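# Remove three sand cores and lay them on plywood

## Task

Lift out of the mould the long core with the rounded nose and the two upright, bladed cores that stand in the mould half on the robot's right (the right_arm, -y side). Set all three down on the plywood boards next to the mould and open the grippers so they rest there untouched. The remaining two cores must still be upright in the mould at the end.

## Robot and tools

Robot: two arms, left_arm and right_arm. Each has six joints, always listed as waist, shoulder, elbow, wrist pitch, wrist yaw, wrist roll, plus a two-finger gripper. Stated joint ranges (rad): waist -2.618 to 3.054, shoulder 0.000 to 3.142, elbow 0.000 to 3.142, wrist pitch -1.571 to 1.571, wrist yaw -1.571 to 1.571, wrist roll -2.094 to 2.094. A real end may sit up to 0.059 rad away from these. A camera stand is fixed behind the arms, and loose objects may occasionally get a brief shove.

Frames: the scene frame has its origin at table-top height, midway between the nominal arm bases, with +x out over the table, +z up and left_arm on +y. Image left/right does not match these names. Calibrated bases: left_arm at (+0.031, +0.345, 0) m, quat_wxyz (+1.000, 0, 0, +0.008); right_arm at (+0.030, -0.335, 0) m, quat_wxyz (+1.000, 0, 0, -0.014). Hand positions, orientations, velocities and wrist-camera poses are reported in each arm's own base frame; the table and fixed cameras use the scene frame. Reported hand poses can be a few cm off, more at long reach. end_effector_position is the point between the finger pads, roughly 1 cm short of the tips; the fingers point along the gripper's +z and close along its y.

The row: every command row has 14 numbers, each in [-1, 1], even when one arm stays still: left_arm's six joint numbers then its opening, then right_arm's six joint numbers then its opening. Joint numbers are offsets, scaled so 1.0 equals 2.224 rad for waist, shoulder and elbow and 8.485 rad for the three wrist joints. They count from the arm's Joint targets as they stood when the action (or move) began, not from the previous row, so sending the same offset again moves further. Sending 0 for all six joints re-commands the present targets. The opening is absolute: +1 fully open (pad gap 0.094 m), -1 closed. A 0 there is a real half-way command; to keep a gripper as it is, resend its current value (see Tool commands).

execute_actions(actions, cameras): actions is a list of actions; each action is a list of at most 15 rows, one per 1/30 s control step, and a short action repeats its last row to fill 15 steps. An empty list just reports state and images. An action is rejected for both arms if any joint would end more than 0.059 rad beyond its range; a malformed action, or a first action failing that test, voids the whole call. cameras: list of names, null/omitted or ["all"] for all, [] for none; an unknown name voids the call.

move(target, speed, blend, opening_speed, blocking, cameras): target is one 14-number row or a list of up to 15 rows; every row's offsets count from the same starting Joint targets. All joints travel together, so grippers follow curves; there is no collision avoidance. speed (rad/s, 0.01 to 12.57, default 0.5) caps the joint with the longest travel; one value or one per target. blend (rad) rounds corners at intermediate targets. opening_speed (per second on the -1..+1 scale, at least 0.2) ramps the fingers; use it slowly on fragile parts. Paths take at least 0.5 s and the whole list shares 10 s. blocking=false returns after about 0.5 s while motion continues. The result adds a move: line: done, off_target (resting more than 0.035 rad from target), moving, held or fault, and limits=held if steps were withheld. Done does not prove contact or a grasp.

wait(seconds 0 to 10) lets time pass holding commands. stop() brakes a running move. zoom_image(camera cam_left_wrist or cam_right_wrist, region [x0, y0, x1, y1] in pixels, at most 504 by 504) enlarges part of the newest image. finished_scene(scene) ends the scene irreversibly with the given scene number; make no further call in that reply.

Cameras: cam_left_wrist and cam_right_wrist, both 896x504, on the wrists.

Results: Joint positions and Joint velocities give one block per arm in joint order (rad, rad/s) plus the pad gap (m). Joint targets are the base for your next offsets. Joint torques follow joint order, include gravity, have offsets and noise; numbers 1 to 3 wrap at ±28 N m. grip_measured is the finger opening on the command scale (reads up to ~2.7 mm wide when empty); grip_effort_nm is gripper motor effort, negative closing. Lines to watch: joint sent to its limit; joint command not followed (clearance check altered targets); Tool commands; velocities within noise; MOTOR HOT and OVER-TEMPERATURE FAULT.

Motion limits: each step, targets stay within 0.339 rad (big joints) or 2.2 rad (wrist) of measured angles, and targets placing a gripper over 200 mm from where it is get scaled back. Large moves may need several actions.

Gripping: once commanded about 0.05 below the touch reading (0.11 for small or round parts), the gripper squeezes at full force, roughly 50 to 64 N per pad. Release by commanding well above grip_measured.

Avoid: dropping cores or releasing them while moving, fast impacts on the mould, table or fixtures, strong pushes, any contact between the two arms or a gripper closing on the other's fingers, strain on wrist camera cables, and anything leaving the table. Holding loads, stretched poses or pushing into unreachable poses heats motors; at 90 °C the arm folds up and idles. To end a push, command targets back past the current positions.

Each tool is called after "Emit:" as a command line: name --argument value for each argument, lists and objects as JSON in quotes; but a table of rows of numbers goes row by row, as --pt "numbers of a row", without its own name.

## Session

Emit:
execute_actions --actions '[]'

Scene clock: 0.00 s.
left_arm: end_effector_position=(+0.3491, -0.0518, +0.2089) grip_measured=+1.000 grip_effort_nm=n/a end_effector_quat_wxyz=(+0.533, -0.007, +0.816, -0.226) | right_arm: end_effector_position=(+0.3047, +0.0784, +0.1820) grip_measured=+1.000 grip_effort_nm=n/a end_effector_quat_wxyz=(+0.477, +0.034, +0.863, +0.162)
Joint positions: left_arm=[0.064 1.008 0.577 0.059 0.429 -0.249 0.094] | right_arm=[0.21 0.845 0.563 -0.234 -0.068 0.329 0.094]
Joint velocities: within noise
Joint torques (N m): no reading
Heat: left arm: 33 °C; right arm: 32 °C.
Joint targets: left_arm=[0.064 1.000 0.586 0.062 0.431 -0.247] | right_arm=[0.210 0.838 0.575 -0.230 -0.068 0.327]
Tool commands: left_gripper/opening=+1.0 right_gripper/opening=+1.0

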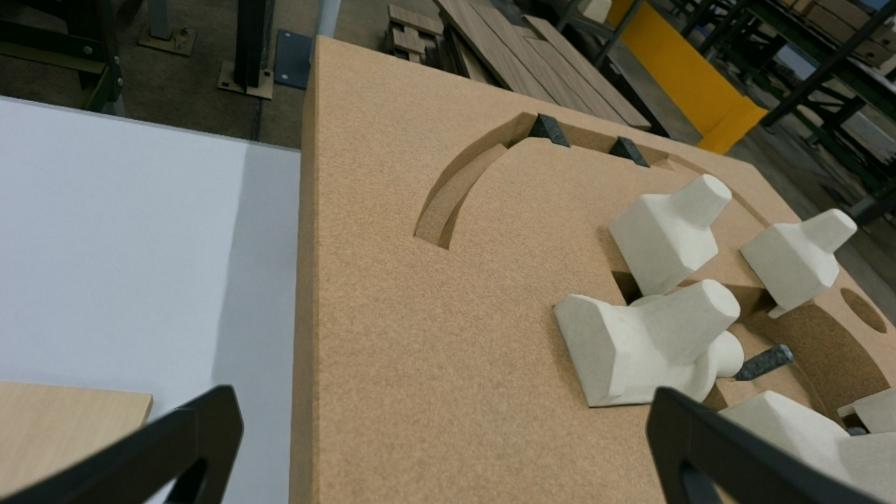

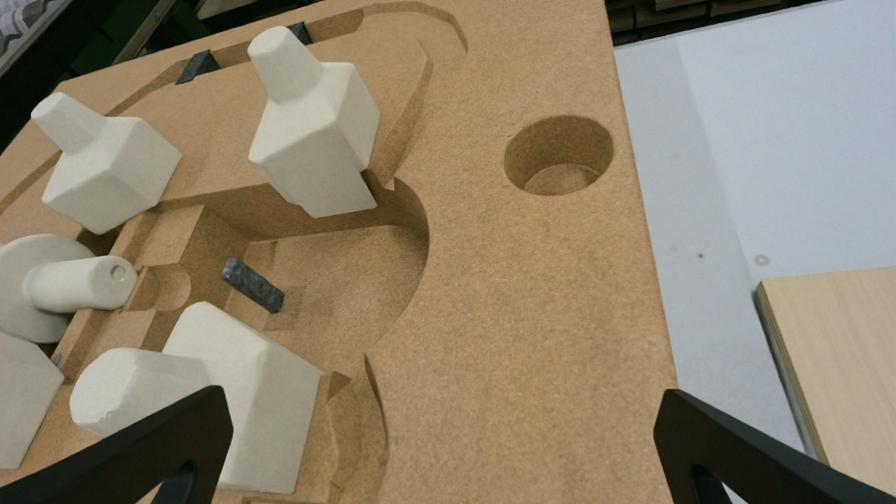

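Emit:
move --pt "0 0 0.15 0 0 0 1 0 0 0.18 -0.059 0 0 1" --pt "-0.029 0.18 0.546 -0.192 -0.0508 0.0291 1 0.2203 0.4775 0.7846 -0.1579 0.008 -0.0385 1" --speed 1.3 --blend '[0.15,0]'

Scene clock: 8.33 s.
left_arm: end_effector_position=(+0.2741, +0.0015, +0.2953) grip_measured=+1.000 grip_effort_nm=0.027 end_effector_quat_wxyz=(+0.198, -0.006, +0.980, -0.004) | right_arm: end_effector_position=(+0.3107, +0.2634, +0.2887) grip_measured=+1.000 grip_effort_nm=0.027 end_effector_quat_wxyz=(+0.190, -0.332, +0.921, +0.074)
Joint positions: left_arm=[0.008 1.391 1.777 -1.559 0.009 -0.006 0.094] | right_arm=[0.698 1.897 2.292 -1.556 -0.007 0.006 0.094]
Joint velocities: within noise
Joint torques (N m): left_arm=[-0.5 -2.71 6.22 1.1 -0.07 0.03] | right_arm=[0.18 -7.28 6.83 0.62 0.05 -0.12]
Heat: left arm: 34 °C; right arm: 34 °C.
Joint targets: left_arm=[-0.001 1.400 1.801 -1.566 0.000 0.001] | right_arm=[0.699 1.900 2.320 -1.570 0.000 0.000]
move: done

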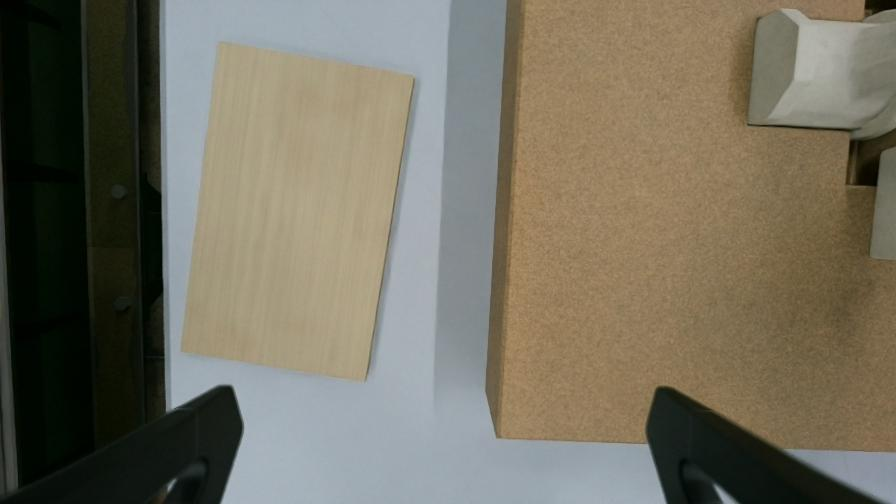

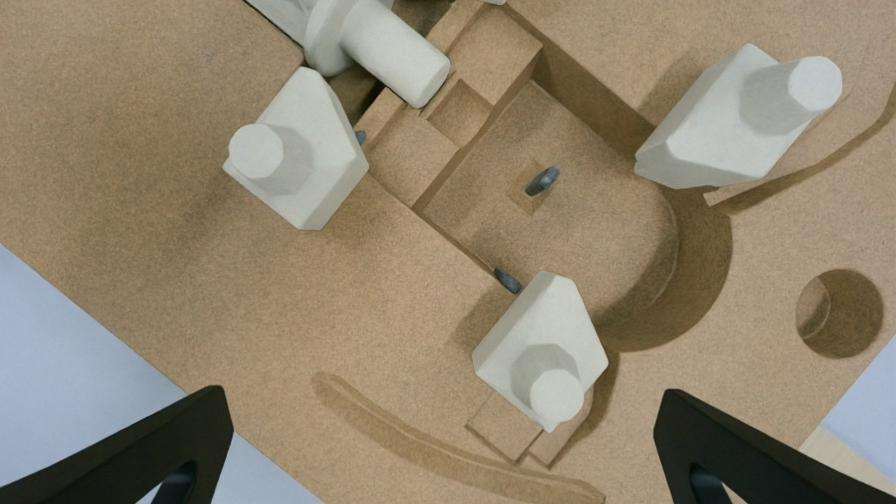

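Emit:
move --target '[-0.0832,0.2127,-0.0535,0.0767,0.0943,0.1135,0.3,-0.0746,-0.4362,-0.759,0.1685,0,0,0.6]' --speed 1.2

Scene clock: 40.10 s.
left_arm: end_effector_position=(+0.4079, -0.2012, +0.2108) grip_measured=+0.302 grip_effort_nm=-0.066 end_effector_quat_wxyz=(+0.337, +0.557, +0.714, -0.257) | right_arm: end_effector_position=(+0.2906, +0.1766, +0.2011) grip_measured=+0.603 grip_effort_nm=-0.134 end_effector_quat_wxyz=(+0.500, -0.227, +0.823, +0.142)
Joint positions: left_arm=[-0.181 1.86 1.688 -0.928 0.77 0.95 0.061] | right_arm=[0.541 0.946 0.64 -0.17 -0.005 0.006 0.075]
Joint velocities: within noise
Joint torques (N m): left_arm=[-0.34 -7.5 4.72 1.35 0.77 0.08] | right_arm=[-0.62 -3.08 5.81 1.74 0.04 -0.11]
Heat: left arm: 34 °C; right arm: 35 °C.
Joint targets: left_arm=[-0.186 1.873 1.682 -0.916 0.800 0.963] | right_arm=[0.534 0.930 0.632 -0.140 0.000 0.000]
move: done

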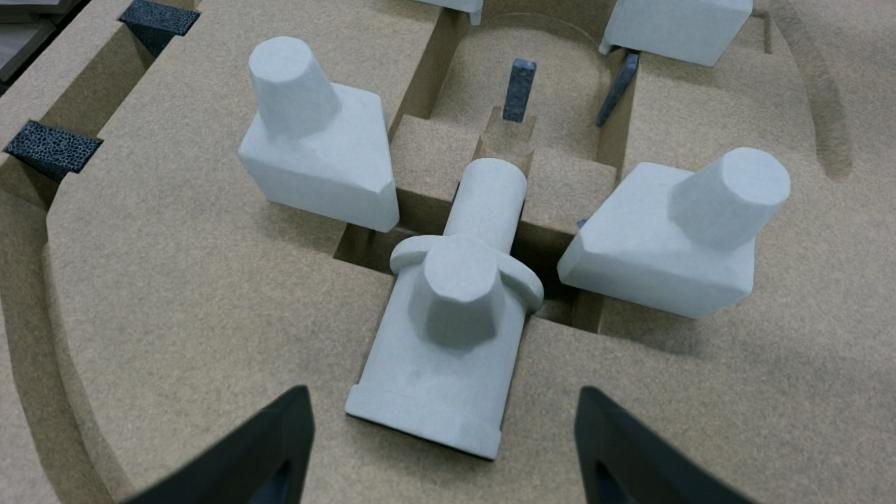

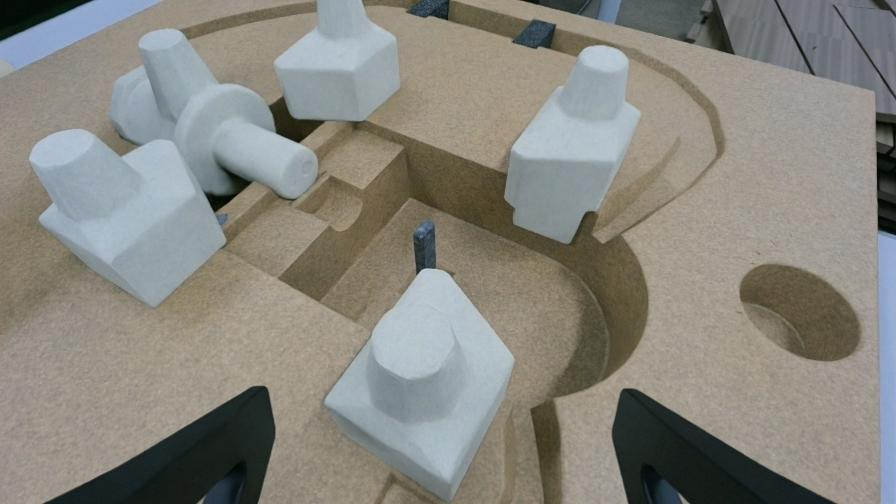

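Emit:
move --target '[-0.0558,0.036,-0.0522,0.0331,-0.0069,-0.0169,0.3,0.0117,0.1102,-0.0099,0.033,0,0,0.6]' --speed 0.4

Scene clock: 53.83 s.
left_arm: end_effector_position=(+0.4148, -0.2564, +0.1609) grip_measured=+0.302 grip_effort_nm=-0.056 end_effector_quat_wxyz=(+0.336, +0.563, +0.706, -0.267) | right_arm: end_effector_position=(+0.3256, +0.2027, +0.1753) grip_measured=+0.603 grip_effort_nm=-0.129 end_effector_quat_wxyz=(+0.511, -0.230, +0.815, +0.148)
Joint positions: left_arm=[-0.306 1.936 1.573 -0.65 0.732 0.821 0.061] | right_arm=[0.552 1.173 0.619 0.106 -0.004 0.005 0.075]
Joint velocities: within noise
Joint torques (N m): left_arm=[-0.36 -8.03 4.66 1.56 0.5 -0.08] | right_arm=[0.65 -3.12 5.52 1.74 0.03 -0.1]
Heat: left arm: 34 °C; right arm: 36 °C.
Joint targets: left_arm=[-0.310 1.953 1.566 -0.635 0.742 0.820] | right_arm=[0.560 1.175 0.610 0.139 0.000 0.000]
move: done

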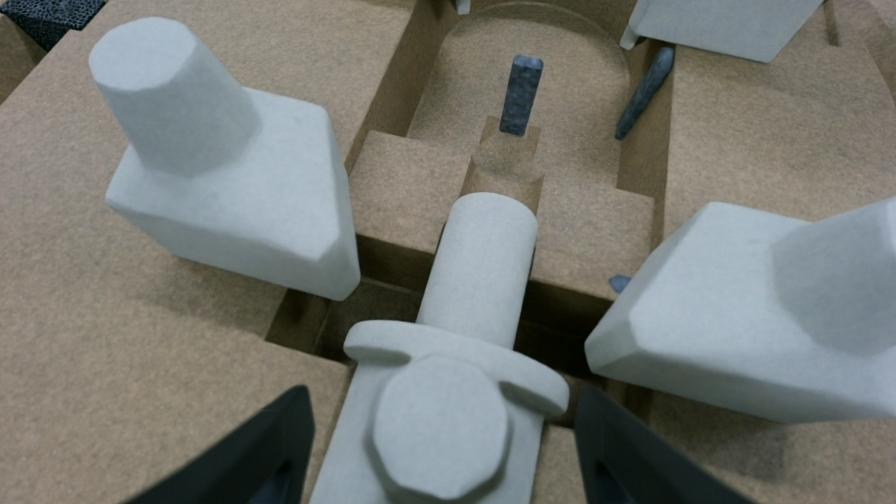

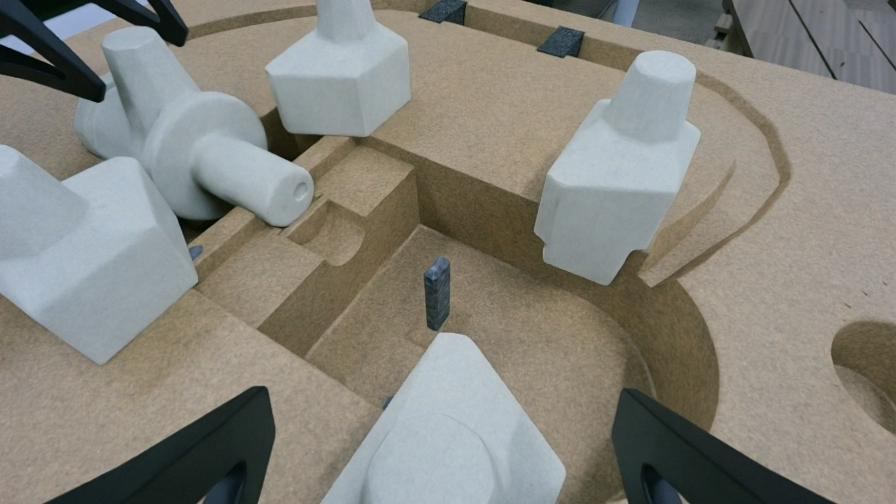

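Emit:
move --pt "-0.0067 0.004 -0.0063 0.004 -0.0008 -0.002 0.3 0.004 0.0144 -0.0126 0.0071 0 0 0.6" --pt "-0.0067 0.004 -0.0063 0.004 -0.0008 -0.002 -0.5 0.004 0.0144 -0.0126 0.0071 0 0 -0.5" --speed 0.2 --opening_speed 1.0

Scene clock: 63.03 s.
left_arm: end_effector_position=(+0.4164, -0.2615, +0.1595) grip_measured=-0.321 grip_effort_nm=-0.999 end_effector_quat_wxyz=(+0.342, +0.562, +0.705, -0.265) | right_arm: end_effector_position=(+0.3265, +0.2067, +0.1657) grip_measured=-0.389 grip_effort_nm=-1.004 end_effector_quat_wxyz=(+0.512, -0.233, +0.813, +0.149)
Joint positions: left_arm=[-0.317 1.937 1.561 -0.614 0.724 0.803 0.032] | right_arm=[0.561 1.203 0.592 0.166 -0.002 0.004 0.029]
Joint velocities: within noise
Joint torques (N m): left_arm=[-0.59 -7.47 4.48 1.57 0.54 -0.08] | right_arm=[0.64 -3.08 5.37 1.79 0.01 -0.09]
Heat: left arm: 34 °C; right arm: 38 °C.
Joint targets: left_arm=[-0.325 1.962 1.551 -0.601 0.735 0.803] | right_arm=[0.568 1.207 0.582 0.200 0.000 0.000]
move: done

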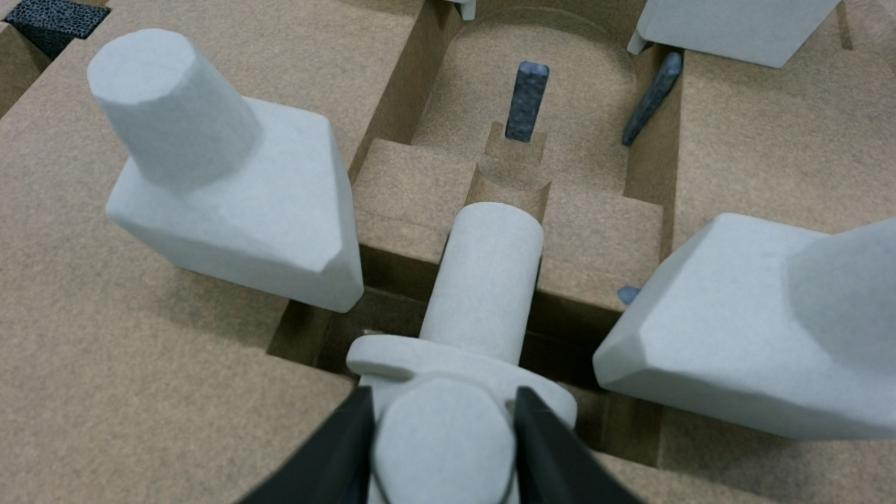

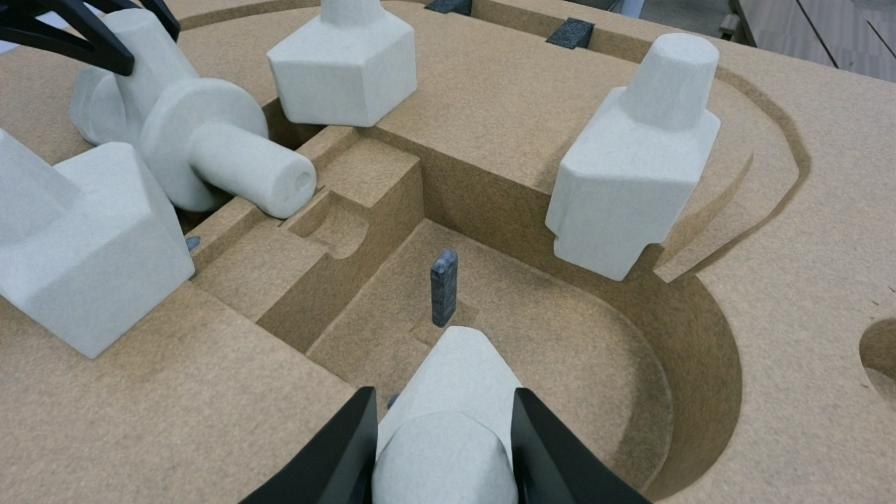

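Emit:
move --pt "0 -0.0135 0.108 -0.0248 0.003 0 -0.5 0 -0.025 0.07 -0.024 0 0 -0.5" --pt "0 -0.0315 0.207 -0.0484 0.0088 0 -0.5 0 -0.063 0.1291 -0.0408 0 0 -0.5" --pt "0 -0.0531 0.297 -0.0722 0.0119 0 -0.5 0 -0.13 0.2262 -0.0829 0 0 -0.5" --speed '[0.2,0.3,0.4]' --blend 0.04

Scene clock: 70.87 s.
left_arm: end_effector_position=(+0.3781, -0.2527, +0.3147) grip_measured=-0.322 grip_effort_nm=-1.009 end_effector_quat_wxyz=(+0.333, +0.561, +0.704, -0.279) | right_arm: end_effector_position=(+0.2738, +0.1735, +0.2940) grip_measured=-0.389 grip_effort_nm=-1.009 end_effector_quat_wxyz=(+0.492, -0.237, +0.826, +0.143)
Joint positions: left_arm=[-0.318 1.914 2.165 -1.264 0.748 0.804 0.032] | right_arm=[0.561 0.943 1.03 -0.583 -0.001 0.003 0.029]
Joint velocities: within noise
Joint torques (N m): left_arm=[-0.4 -13.7 8.7 1.92 1.4 -0.07] | right_arm=[0.66 -3.47 10.5 2.19 0 -0.08]
Heat: left arm: 36 °C; right arm: 39 °C.
Joint targets: left_arm=[-0.325 1.844 2.212 -1.213 0.836 0.803] | right_arm=[0.568 0.918 1.085 -0.504 0.000 0.000]
move: off_target (left_arm, right_arm); left_arm: the wrist yaw is farthest, 0.088 rad from its target; right_arm: the wrist pitch is farthest, 0.080 rad from its target

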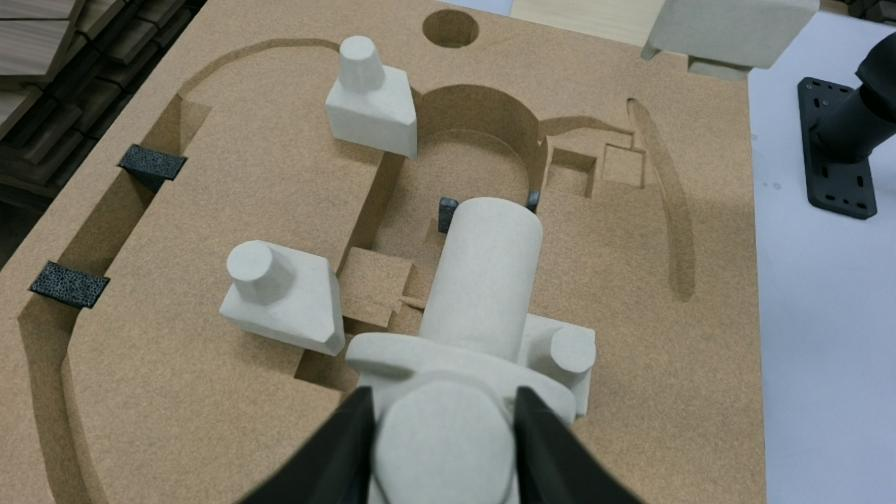

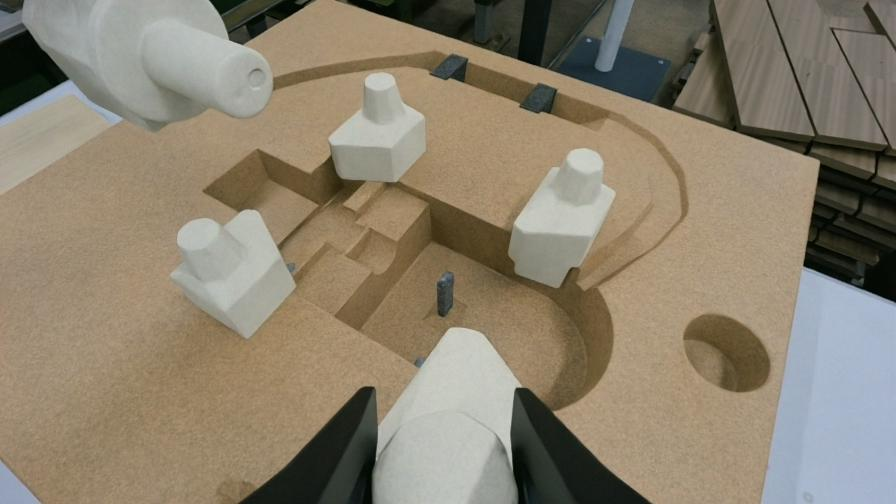

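Emit:
move --pt "0.16 -0.18 -0.2623 0.0438 -0.0492 -0.0473 -0.5 -0.2 0 0 0 0 0 -0.5" --pt "0.3192 -0.3615 -0.5247 0.0876 -0.0985 -0.0946 -0.5 -0.3948 0 0 0 0 0 -0.5" --speed 0.9 --blend 0.2

Scene clock: 83.57 s.
left_arm: end_effector_position=(+0.3190, +0.1276, +0.2421) grip_measured=-0.322 grip_effort_nm=-0.999 end_effector_quat_wxyz=(+0.430, -0.166, +0.884, +0.081) | right_arm: end_effector_position=(+0.3091, -0.0971, +0.2937) grip_measured=-0.389 grip_effort_nm=-1.004 end_effector_quat_wxyz=(+0.505, +0.133, +0.849, -0.079)
Joint positions: left_arm=[0.382 1.091 1.026 -0.601 0.009 0.006 0.032] | right_arm=[-0.305 0.943 1.03 -0.584 0.004 0.003 0.029]
Joint velocities: within noise
Joint torques (N m): left_arm=[0.23 -6.39 7.25 3.34 -0.08 -0.15] | right_arm=[-0.4 -3.45 10.5 2.21 -0.05 -0.08]
Heat: left arm: 43 °C; right arm: 41 °C.
Joint targets: left_arm=[0.385 1.040 1.045 -0.470 0.000 0.000] | right_arm=[-0.310 0.918 1.085 -0.504 0.000 0.000]
move: off_target (left_arm, right_arm); left_arm: the wrist pitch is farthest, 0.131 rad from its target; right_arm: the wrist pitch is farthest, 0.080 rad from its target

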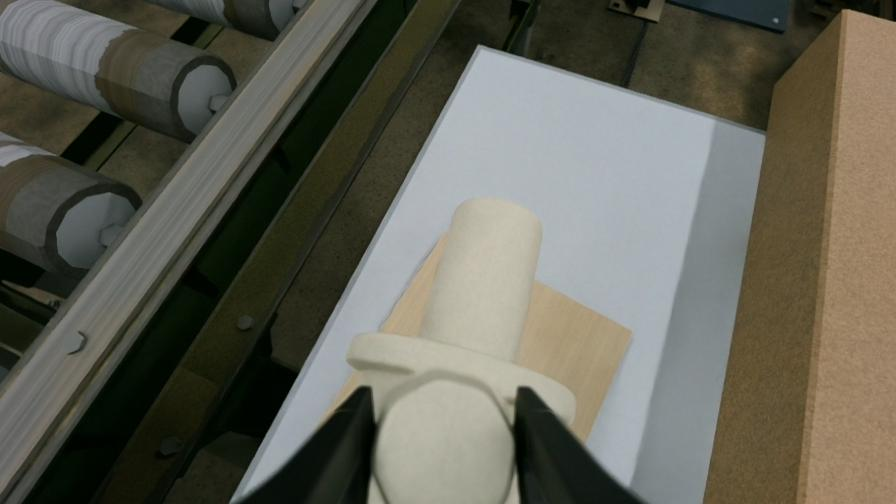

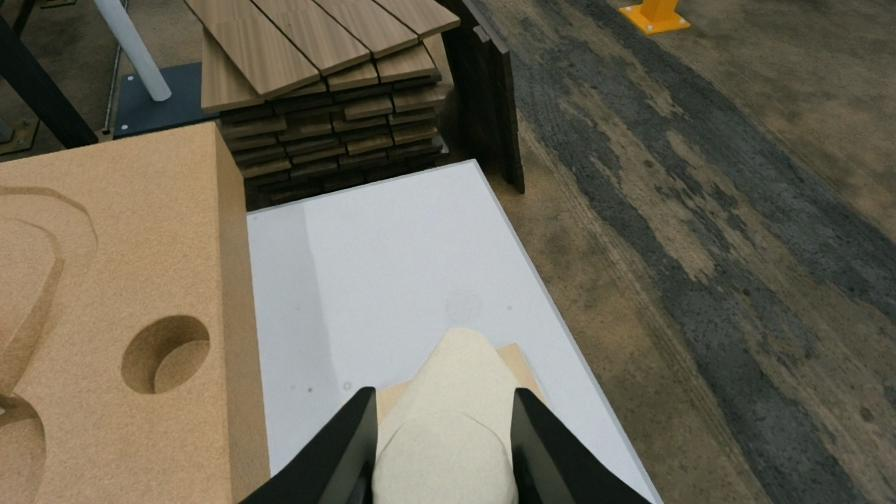

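Emit:
move --pt "0 0 0 0 0 0 -0.5 -0.0112 0 0 0 0 -0.2338 -0.5" --pt "0 0.002 -0.0886 0.0238 0 0 -0.5 -0.0112 0.0863 -0.1722 0.047 0 -0.2338 -0.5" --pt "0 0.004 -0.1772 0.0475 0 0 -0.5 -0.0112 0.1763 -0.2959 0.103 0 -0.2338 -0.5" --speed '[1.5,0.6,0.3]' --blend 0.08

Scene clock: 102.17 s.
left_arm: end_effector_position=(+0.3179, +0.1272, +0.1449) grip_measured=-0.322 grip_effort_nm=-0.989 end_effector_quat_wxyz=(+0.432, -0.167, +0.883, +0.081) | right_arm: end_effector_position=(+0.3356, -0.1130, +0.0690) grip_measured=-0.390 grip_effort_nm=-1.009 end_effector_quat_wxyz=(-0.183, +0.654, -0.610, +0.409)
Joint positions: left_arm=[0.382 1.091 0.634 -0.204 0.009 0.005 0.032] | right_arm=[-0.326 1.32 0.417 0.26 0.002 -1.969 0.029]
Joint velocities: within noise
Joint torques (N m): left_arm=[0.31 -5.76 7.06 3.43 -0.08 -0.13] | right_arm=[-0.72 -4.29 6.01 2.37 -0.04 -0.21]
Heat: left arm: 46 °C; right arm: 44 °C.
Joint targets: left_arm=[0.385 1.049 0.651 -0.067 0.000 0.000] | right_arm=[-0.335 1.310 0.427 0.370 0.000 -1.984]
move: off_target (left_arm, right_arm); left_arm: the wrist pitch is farthest, 0.137 rad from its target; right_arm: the wrist pitch is farthest, 0.110 rad from its target

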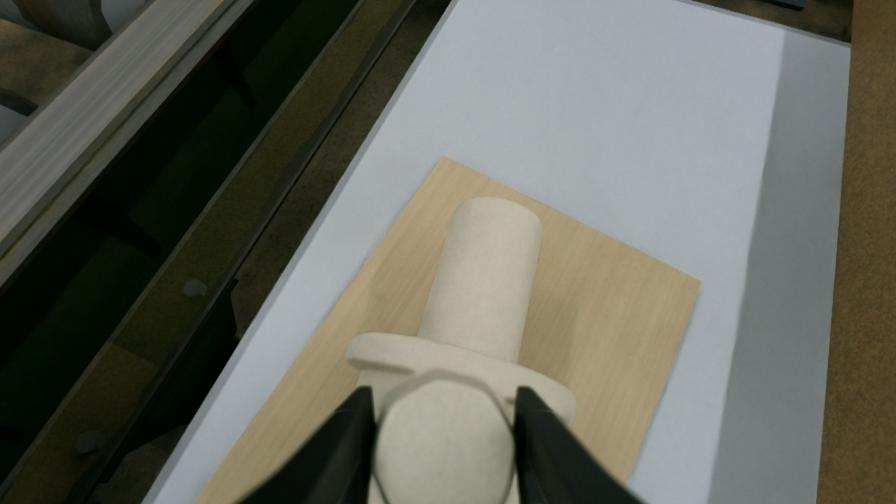

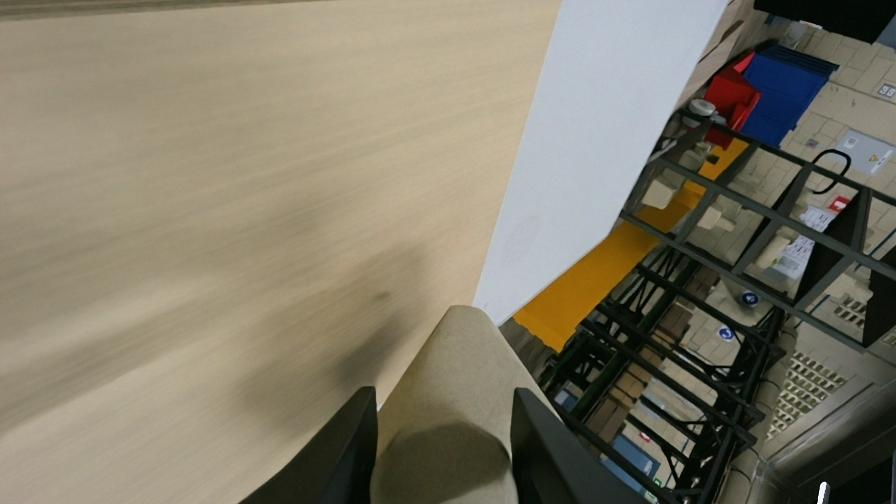

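Emit:
move --target '[0,0.0054,-0.027,0.0085,0,0,-0.5,0,0.022,-0.0151,0.0097,0,0,-0.5]' --speed 0.12

Scene clock: 107.57 s.
left_arm: end_effector_position=(+0.3160, +0.1264, +0.1325) grip_measured=-0.322 grip_effort_nm=-1.004 end_effector_quat_wxyz=(+0.437, -0.166, +0.880, +0.082) | right_arm: end_effector_position=(+0.3354, -0.1129, +0.0574) grip_measured=-0.390 grip_effort_nm=-1.004 end_effector_quat_wxyz=(-0.183, +0.654, -0.609, +0.410)
Joint positions: left_arm=[0.382 1.091 0.575 -0.134 0.009 0.004 0.032] | right_arm=[-0.326 1.367 0.386 0.342 0.002 -1.969 0.029]
Joint velocities: within noise
Joint torques (N m): left_arm=[0.32 -4.77 6.94 3.47 -0.08 -0.11] | right_arm=[-0.73 -4.29 5.53 2.39 -0.03 -0.2]
Heat: left arm: 47 °C; right arm: 46 °C.
Joint targets: left_arm=[0.385 1.061 0.591 0.005 0.000 0.000] | right_arm=[-0.335 1.359 0.393 0.453 0.000 -1.984]
move: off_target (left_arm, right_arm); left_arm: the wrist pitch is farthest, 0.139 rad from its target; right_arm: the wrist pitch is farthest, 0.110 rad from its target

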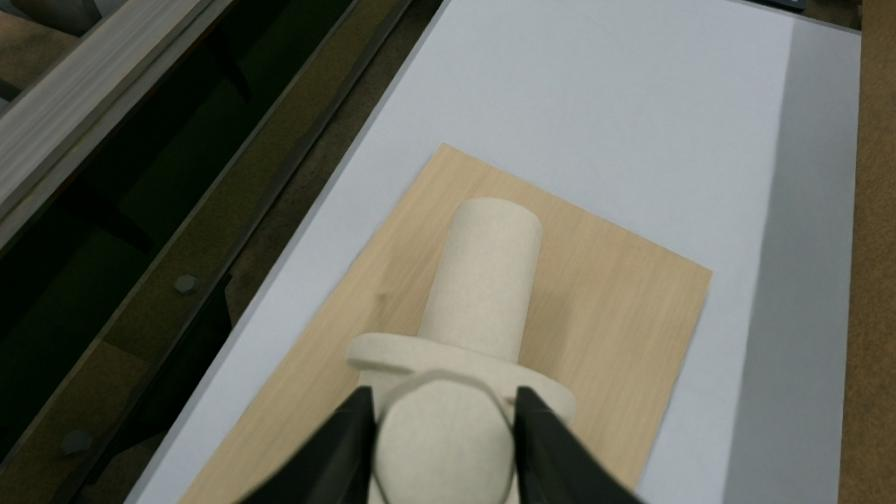

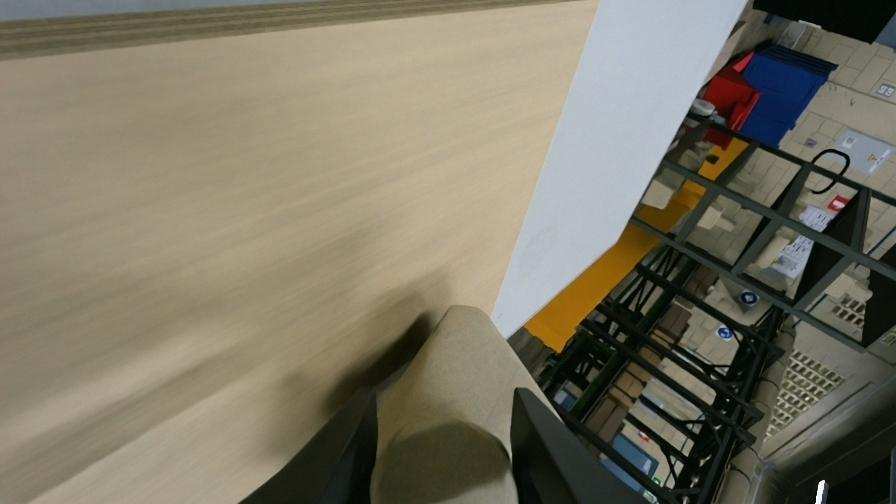

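Emit:
move --target '[0,0.0032,-0.0144,0.0048,0,0,-0.5,0,0.0125,-0.0086,0.0055,0,0,-0.5]' --speed 0.08

Scene clock: 109.93 s.
left_arm: end_effector_position=(+0.3160, +0.1264, +0.1282) grip_measured=-0.322 grip_effort_nm=-0.999 end_effector_quat_wxyz=(+0.443, -0.166, +0.877, +0.083) | right_arm: end_effector_position=(+0.3374, -0.1133, +0.0551) grip_measured=-0.390 grip_effort_nm=-1.009 end_effector_quat_wxyz=(-0.188, +0.651, -0.606, +0.415)
Joint positions: left_arm=[0.382 1.091 0.546 -0.091 0.009 0.004 0.032] | right_arm=[-0.329 1.39 0.373 0.394 -0.004 -1.969 0.029]
Joint velocities: within noise
Joint torques (N m): left_arm=[0.18 -4.19 6.52 3.46 -0.09 -0.11] | right_arm=[-0.54 -3.93 5.01 2.38 0.03 -0.21]
Heat: left arm: 48 °C; right arm: 46 °C.
Joint targets: left_arm=[0.385 1.068 0.559 0.045 0.000 0.000] | right_arm=[-0.335 1.387 0.374 0.499 0.000 -1.984]
move: off_target (left_arm, right_arm); left_arm: the wrist pitch is farthest, 0.136 rad from its target; right_arm: the wrist pitch is farthest, 0.106 rad from its target

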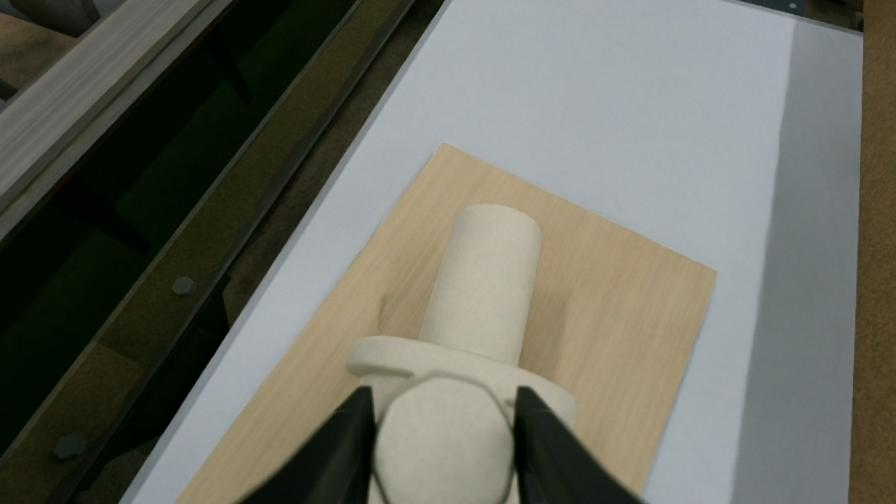

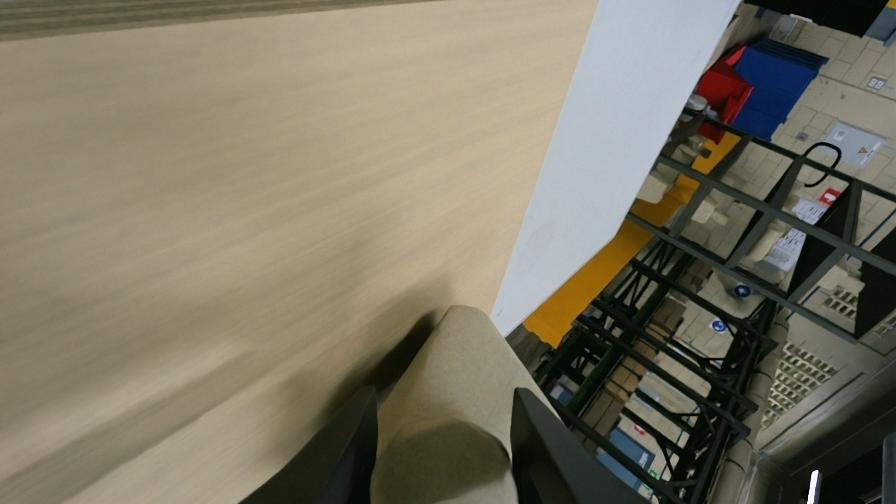

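Emit:
move --target '[0,0,0,0,0,0,0.15,0,0,0,0,0,0,-0.1]' --opening_speed 0.4

Scene clock: 114.10 s.
left_arm: end_effector_position=(+0.3299, +0.1326, +0.1514) grip_measured=+0.148 grip_effort_nm=0.125 end_effector_quat_wxyz=(+0.491, -0.162, +0.851, +0.093) | right_arm: end_effector_position=(+0.3451, -0.1173, +0.0679) grip_measured=-0.103 grip_effort_nm=0.173 end_effector_quat_wxyz=(-0.195, +0.643, -0.594, +0.443)
Joint positions: left_arm=[0.382 1.091 0.546 0.02 0.006 0.004 0.054] | right_arm=[-0.33 1.39 0.372 0.456 0.001 -1.981 0.042]
Joint velocities: within noise
Joint torques (N m): left_arm=[0.23 -4.29 6.8 2.3 -0.03 -0.11] | right_arm=[-0.4 -4 5.08 1.81 -0.02 -0.07]
Heat: left arm: 49 °C; right arm: 46 °C.
Joint targets: left_arm=[0.385 1.068 0.559 0.046 0.000 0.000] | right_arm=[-0.334 1.387 0.374 0.500 0.000 -1.984]
move: off_target (right_arm); right_arm: the wrist pitch is farthest, 0.043 rad from its target

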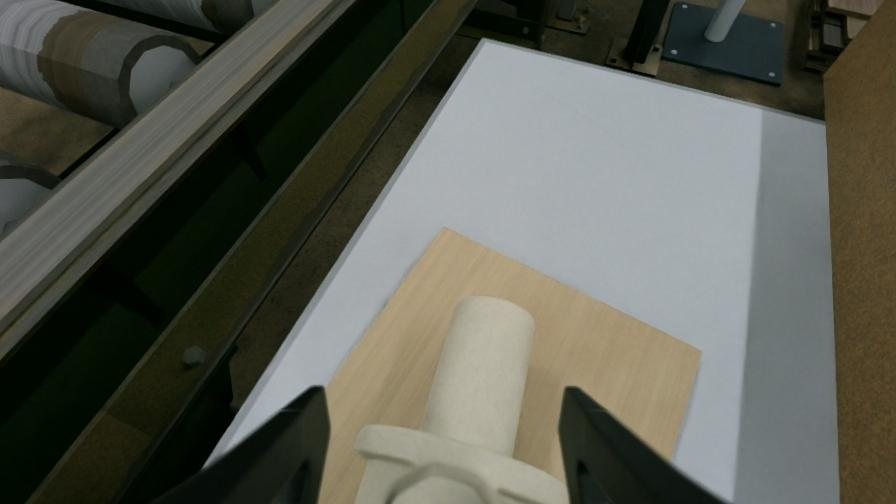

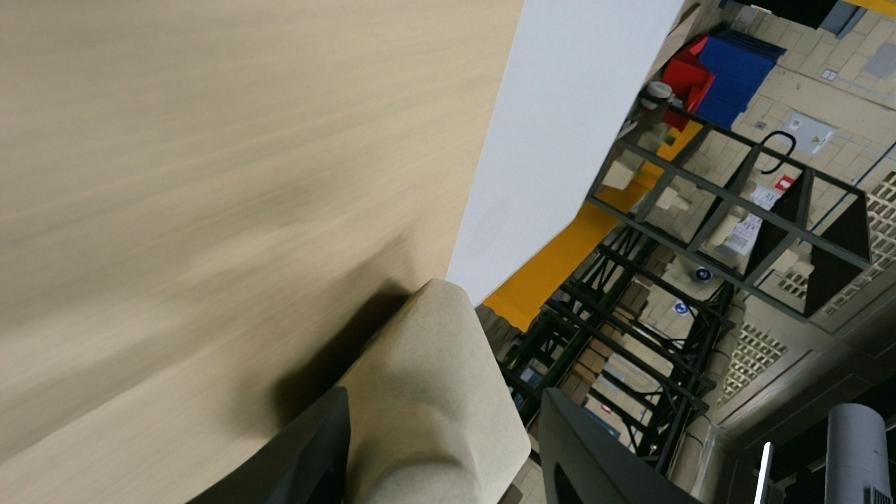

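Emit:
move --pt "0 -0.2086 0.0445 -0.0825 0 0 0.3 0 -0.2343 -0.032 -0.0554 0 0 0.2" --pt "0 -0.2086 0.0445 -0.0825 0 0 0.3 0 -0.174 0.1915 -0.0884 0 0.03 0.2" --pt "0 -0.2086 0.0445 -0.0825 0 0 0.3 0.15 -0.039 0.461 -0.1179 0 0.128 0.2" --pt "0 -0.2086 0.0445 -0.0825 0 0 0.3 0.321 0.0531 0.2702 -0.0434 0 0.2338 0.2" --speed '[0.5,0.9,1.2,1.0]' --blend '[0.05,0.1,0.15,0]'

Scene clock: 128.43 s.
left_arm: end_effector_position=(+0.2316, +0.0930, +0.1860) grip_measured=+0.298 grip_effort_nm=0.125 end_effector_quat_wxyz=(+0.442, -0.167, +0.877, +0.084) | right_arm: end_effector_position=(+0.4397, +0.1742, +0.2084) grip_measured=+0.197 grip_effort_nm=0.168 end_effector_quat_wxyz=(+0.533, -0.160, +0.825, +0.097)
Joint positions: left_arm=[0.382 0.614 0.631 -0.654 0.006 0.004 0.061] | right_arm=[0.377 1.504 0.981 0.098 0.004 -0.009 0.056]
Joint velocities: within noise
Joint torques (N m): left_arm=[0.29 -0.12 7.92 1.97 -0.06 -0.1] | right_arm=[0.16 -5.85 5.82 1.78 -0.05 0.07]
Heat: left arm: 45 °C; right arm: 44 °C.
Joint targets: left_arm=[0.385 0.604 0.658 -0.655 0.000 0.000] | right_arm=[0.379 1.505 0.975 0.131 0.000 0.000]
move: done

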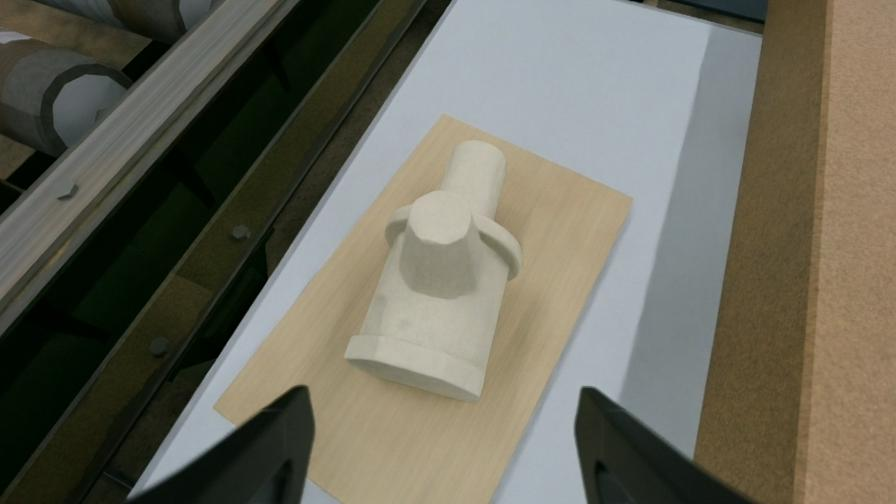

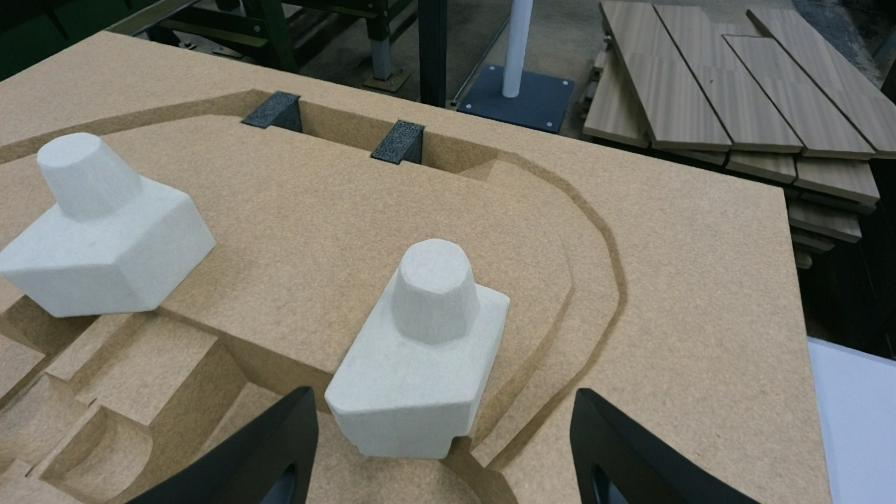

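Emit:
move --target '[0,0,0,0,0,0,0.3,0.0025,0.1614,0.1106,0.0147,0,0,0.3]' --speed 0.4 --cameras '["cam_right_wrist"]'

Scene clock: 136.97 s.
left_arm: end_effector_position=(+0.2316, +0.0930, +0.1860) grip_measured=+0.298 grip_effort_nm=0.115 end_effector_quat_wxyz=(+0.442, -0.167, +0.877, +0.084) | right_arm: end_effector_position=(+0.5105, +0.2022, +0.1570) grip_measured=+0.297 grip_effort_nm=0.178 end_effector_quat_wxyz=(+0.522, -0.161, +0.832, +0.096)
Joint positions: left_arm=[0.382 0.614 0.631 -0.654 0.006 0.004 0.061] | right_arm=[0.377 1.857 1.184 0.222 0.004 -0.008 0.061]
Joint velocities: within noise
Joint torques (N m): left_arm=[0.29 -0.16 7.83 1.96 -0.05 -0.11] | right_arm=[0.69 -7.99 8.95 1.82 -0.05 0.04]
Heat: left arm: 43 °C; right arm: 44 °C.
Joint targets: left_arm=[0.385 0.604 0.658 -0.654 0.000 0.000] | right_arm=[0.385 1.864 1.221 0.256 0.000 0.000]
move: off_target (right_arm); right_arm: the elbow is farthest, 0.037 rad from its target
Images, in order (width x height): cam_right_wrist 896x504.

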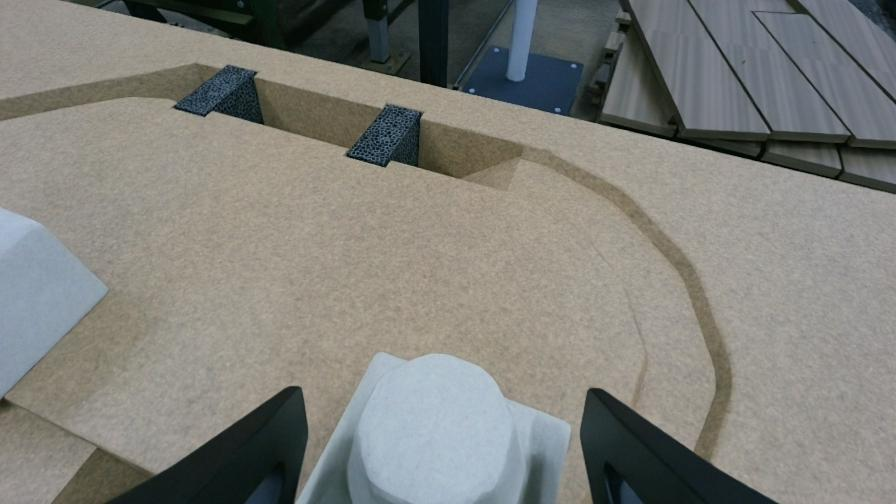

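Emit:
move --target '[0,0,0,0,0,0,0.3,0,0,0,0,0,0,-0.5]' --opening_speed 1.0 --cameras '["cam_right_wrist"]'

Scene clock: 141.13 s.
left_arm: end_effector_position=(+0.2316, +0.0930, +0.1860) grip_measured=+0.298 grip_effort_nm=0.129 end_effector_quat_wxyz=(+0.442, -0.167, +0.877, +0.084) | right_arm: end_effector_position=(+0.5099, +0.2039, +0.1571) grip_measured=-0.261 grip_effort_nm=-1.004 end_effector_quat_wxyz=(+0.522, -0.162, +0.832, +0.097)
Joint positions: left_arm=[0.382 0.614 0.631 -0.654 0.006 0.004 0.061] | right_arm=[0.379 1.857 1.184 0.222 0.003 -0.007 0.035]
Joint velocities: within noise
Joint torques (N m): left_arm=[0.28 -0.01 7.84 1.95 -0.04 -0.1] | right_arm=[0.46 -7.98 8.95 1.78 -0.03 0.04]
Heat: left arm: 43 °C; right arm: 44 °C.
Joint targets: left_arm=[0.385 0.604 0.658 -0.654 0.000 0.000] | right_arm=[0.385 1.864 1.221 0.256 0.000 0.000]
move: off_target (right_arm); right_arm: the elbow is farthest, 0.037 rad from its target
Images, in order (width x height): cam_right_wrist 896x504.

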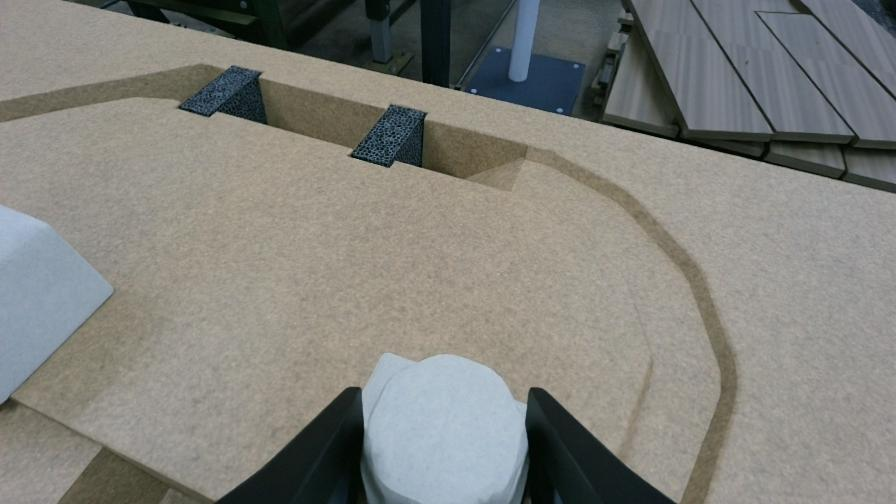

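Emit:
move --pt "0 0 0 0 0 0 0.3 0 -0.027 0.045 -0.0118 0 0 -0.5" --pt "0 0 0 0 0 0 0.3 0 -0.045 0.0944 -0.0259 0 0 -0.5" --pt "0 0 0 0 0 0 0.3 0 -0.2986 -0.0094 -0.0726 0 0 -0.5" --pt "0 0 0 0 0 0 0.3 -0.2855 -0.2217 0.103 -0.1433 -0.033 0.0519 -0.5" --pt "0 0 0 0 0 0 0.3 -0.6102 -0.1093 0.076 -0.1834 -0.0719 0.1047 -0.5" --speed '[0.2,0.3,0.8,1.0,0.8]' --blend '[0.03,0.05,0.1,0.15,0]' --cameras '["cam_right_wrist"]'

Scene clock: 158.23 s.
left_arm: end_effector_position=(+0.2316, +0.0930, +0.1860) grip_measured=+0.298 grip_effort_nm=0.115 end_effector_quat_wxyz=(+0.442, -0.167, +0.877, +0.084) | right_arm: end_effector_position=(+0.2475, -0.1934, +0.1606) grip_measured=-0.262 grip_effort_nm=-1.004 end_effector_quat_wxyz=(+0.041, +0.763, +0.584, +0.273)
Joint positions: left_arm=[0.382 0.614 0.631 -0.654 0.006 0.004 0.061] | right_arm=[-0.975 1.625 1.39 -1.28 -0.557 0.877 0.035]
Joint velocities: within noise
Joint torques (N m): left_arm=[0.27 -0.03 7.87 1.96 -0.04 -0.1] | right_arm=[0.24 -6.24 5.2 0.03 -0.78 0.11]
Heat: left arm: 41 °C; right arm: 45 °C.
Joint targets: left_arm=[0.385 0.604 0.658 -0.654 0.000 0.000] | right_arm=[-0.972 1.621 1.390 -1.300 -0.610 0.888]
move: off_target (right_arm); right_arm: the wrist yaw is farthest, 0.054 rad from its target
Images, in order (width x height): cam_right_wrist 896x504.

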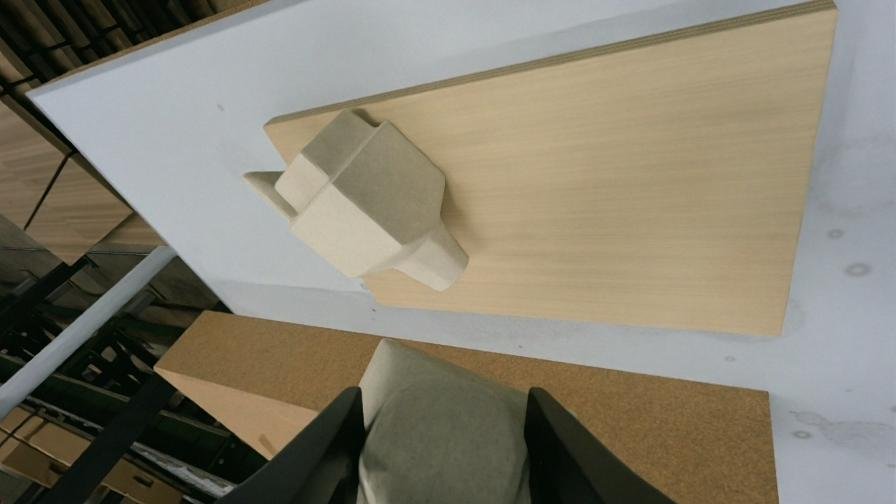

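Emit:
move --target '[0,0,0,0,0,0,0.3,0,0.0355,-0.1596,0.0471,0,0,-0.5]' --speed 0.35 --cameras '["cam_right_wrist"]'

Scene clock: 162.20 s.
left_arm: end_effector_position=(+0.2316, +0.0930, +0.1860) grip_measured=+0.298 grip_effort_nm=0.120 end_effector_quat_wxyz=(+0.442, -0.167, +0.877, +0.084) | right_arm: end_effector_position=(+0.2391, -0.1801, +0.0529) grip_measured=-0.262 grip_effort_nm=-1.009 end_effector_quat_wxyz=(+0.012, +0.769, +0.577, +0.276)
Joint positions: left_arm=[0.382 0.614 0.631 -0.654 0.006 0.004 0.061] | right_arm=[-0.975 1.702 1.035 -0.907 -0.56 0.878 0.035]
Joint velocities: within noise
Joint torques (N m): left_arm=[0.24 -0.01 7.86 1.95 -0.06 -0.1] | right_arm=[0.21 -6.23 4.75 0.14 -0.75 0.08]
Heat: left arm: 41 °C; right arm: 43 °C.
Joint targets: left_arm=[0.385 0.604 0.658 -0.654 0.000 0.000] | right_arm=[-0.972 1.700 1.035 -0.901 -0.610 0.888]
move: off_target (right_arm); right_arm: the wrist yaw is farthest, 0.050 rad from its target
Images, in order (width x height): cam_right_wrist 896x504.

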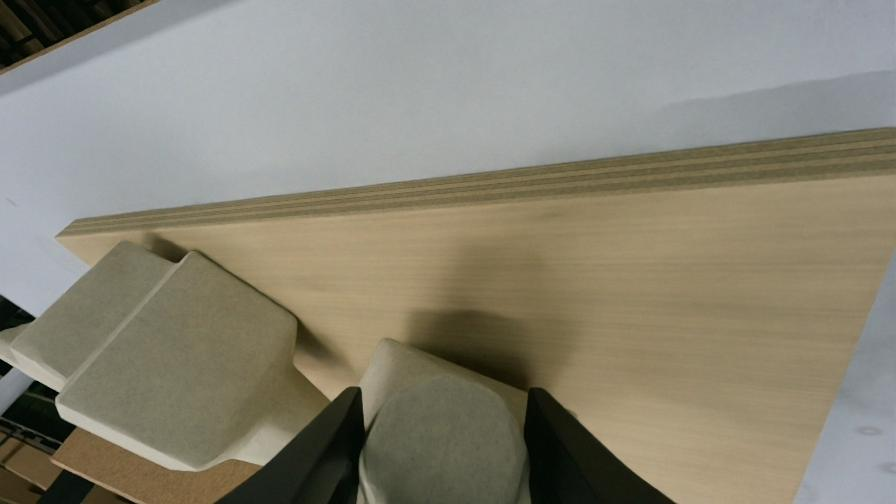

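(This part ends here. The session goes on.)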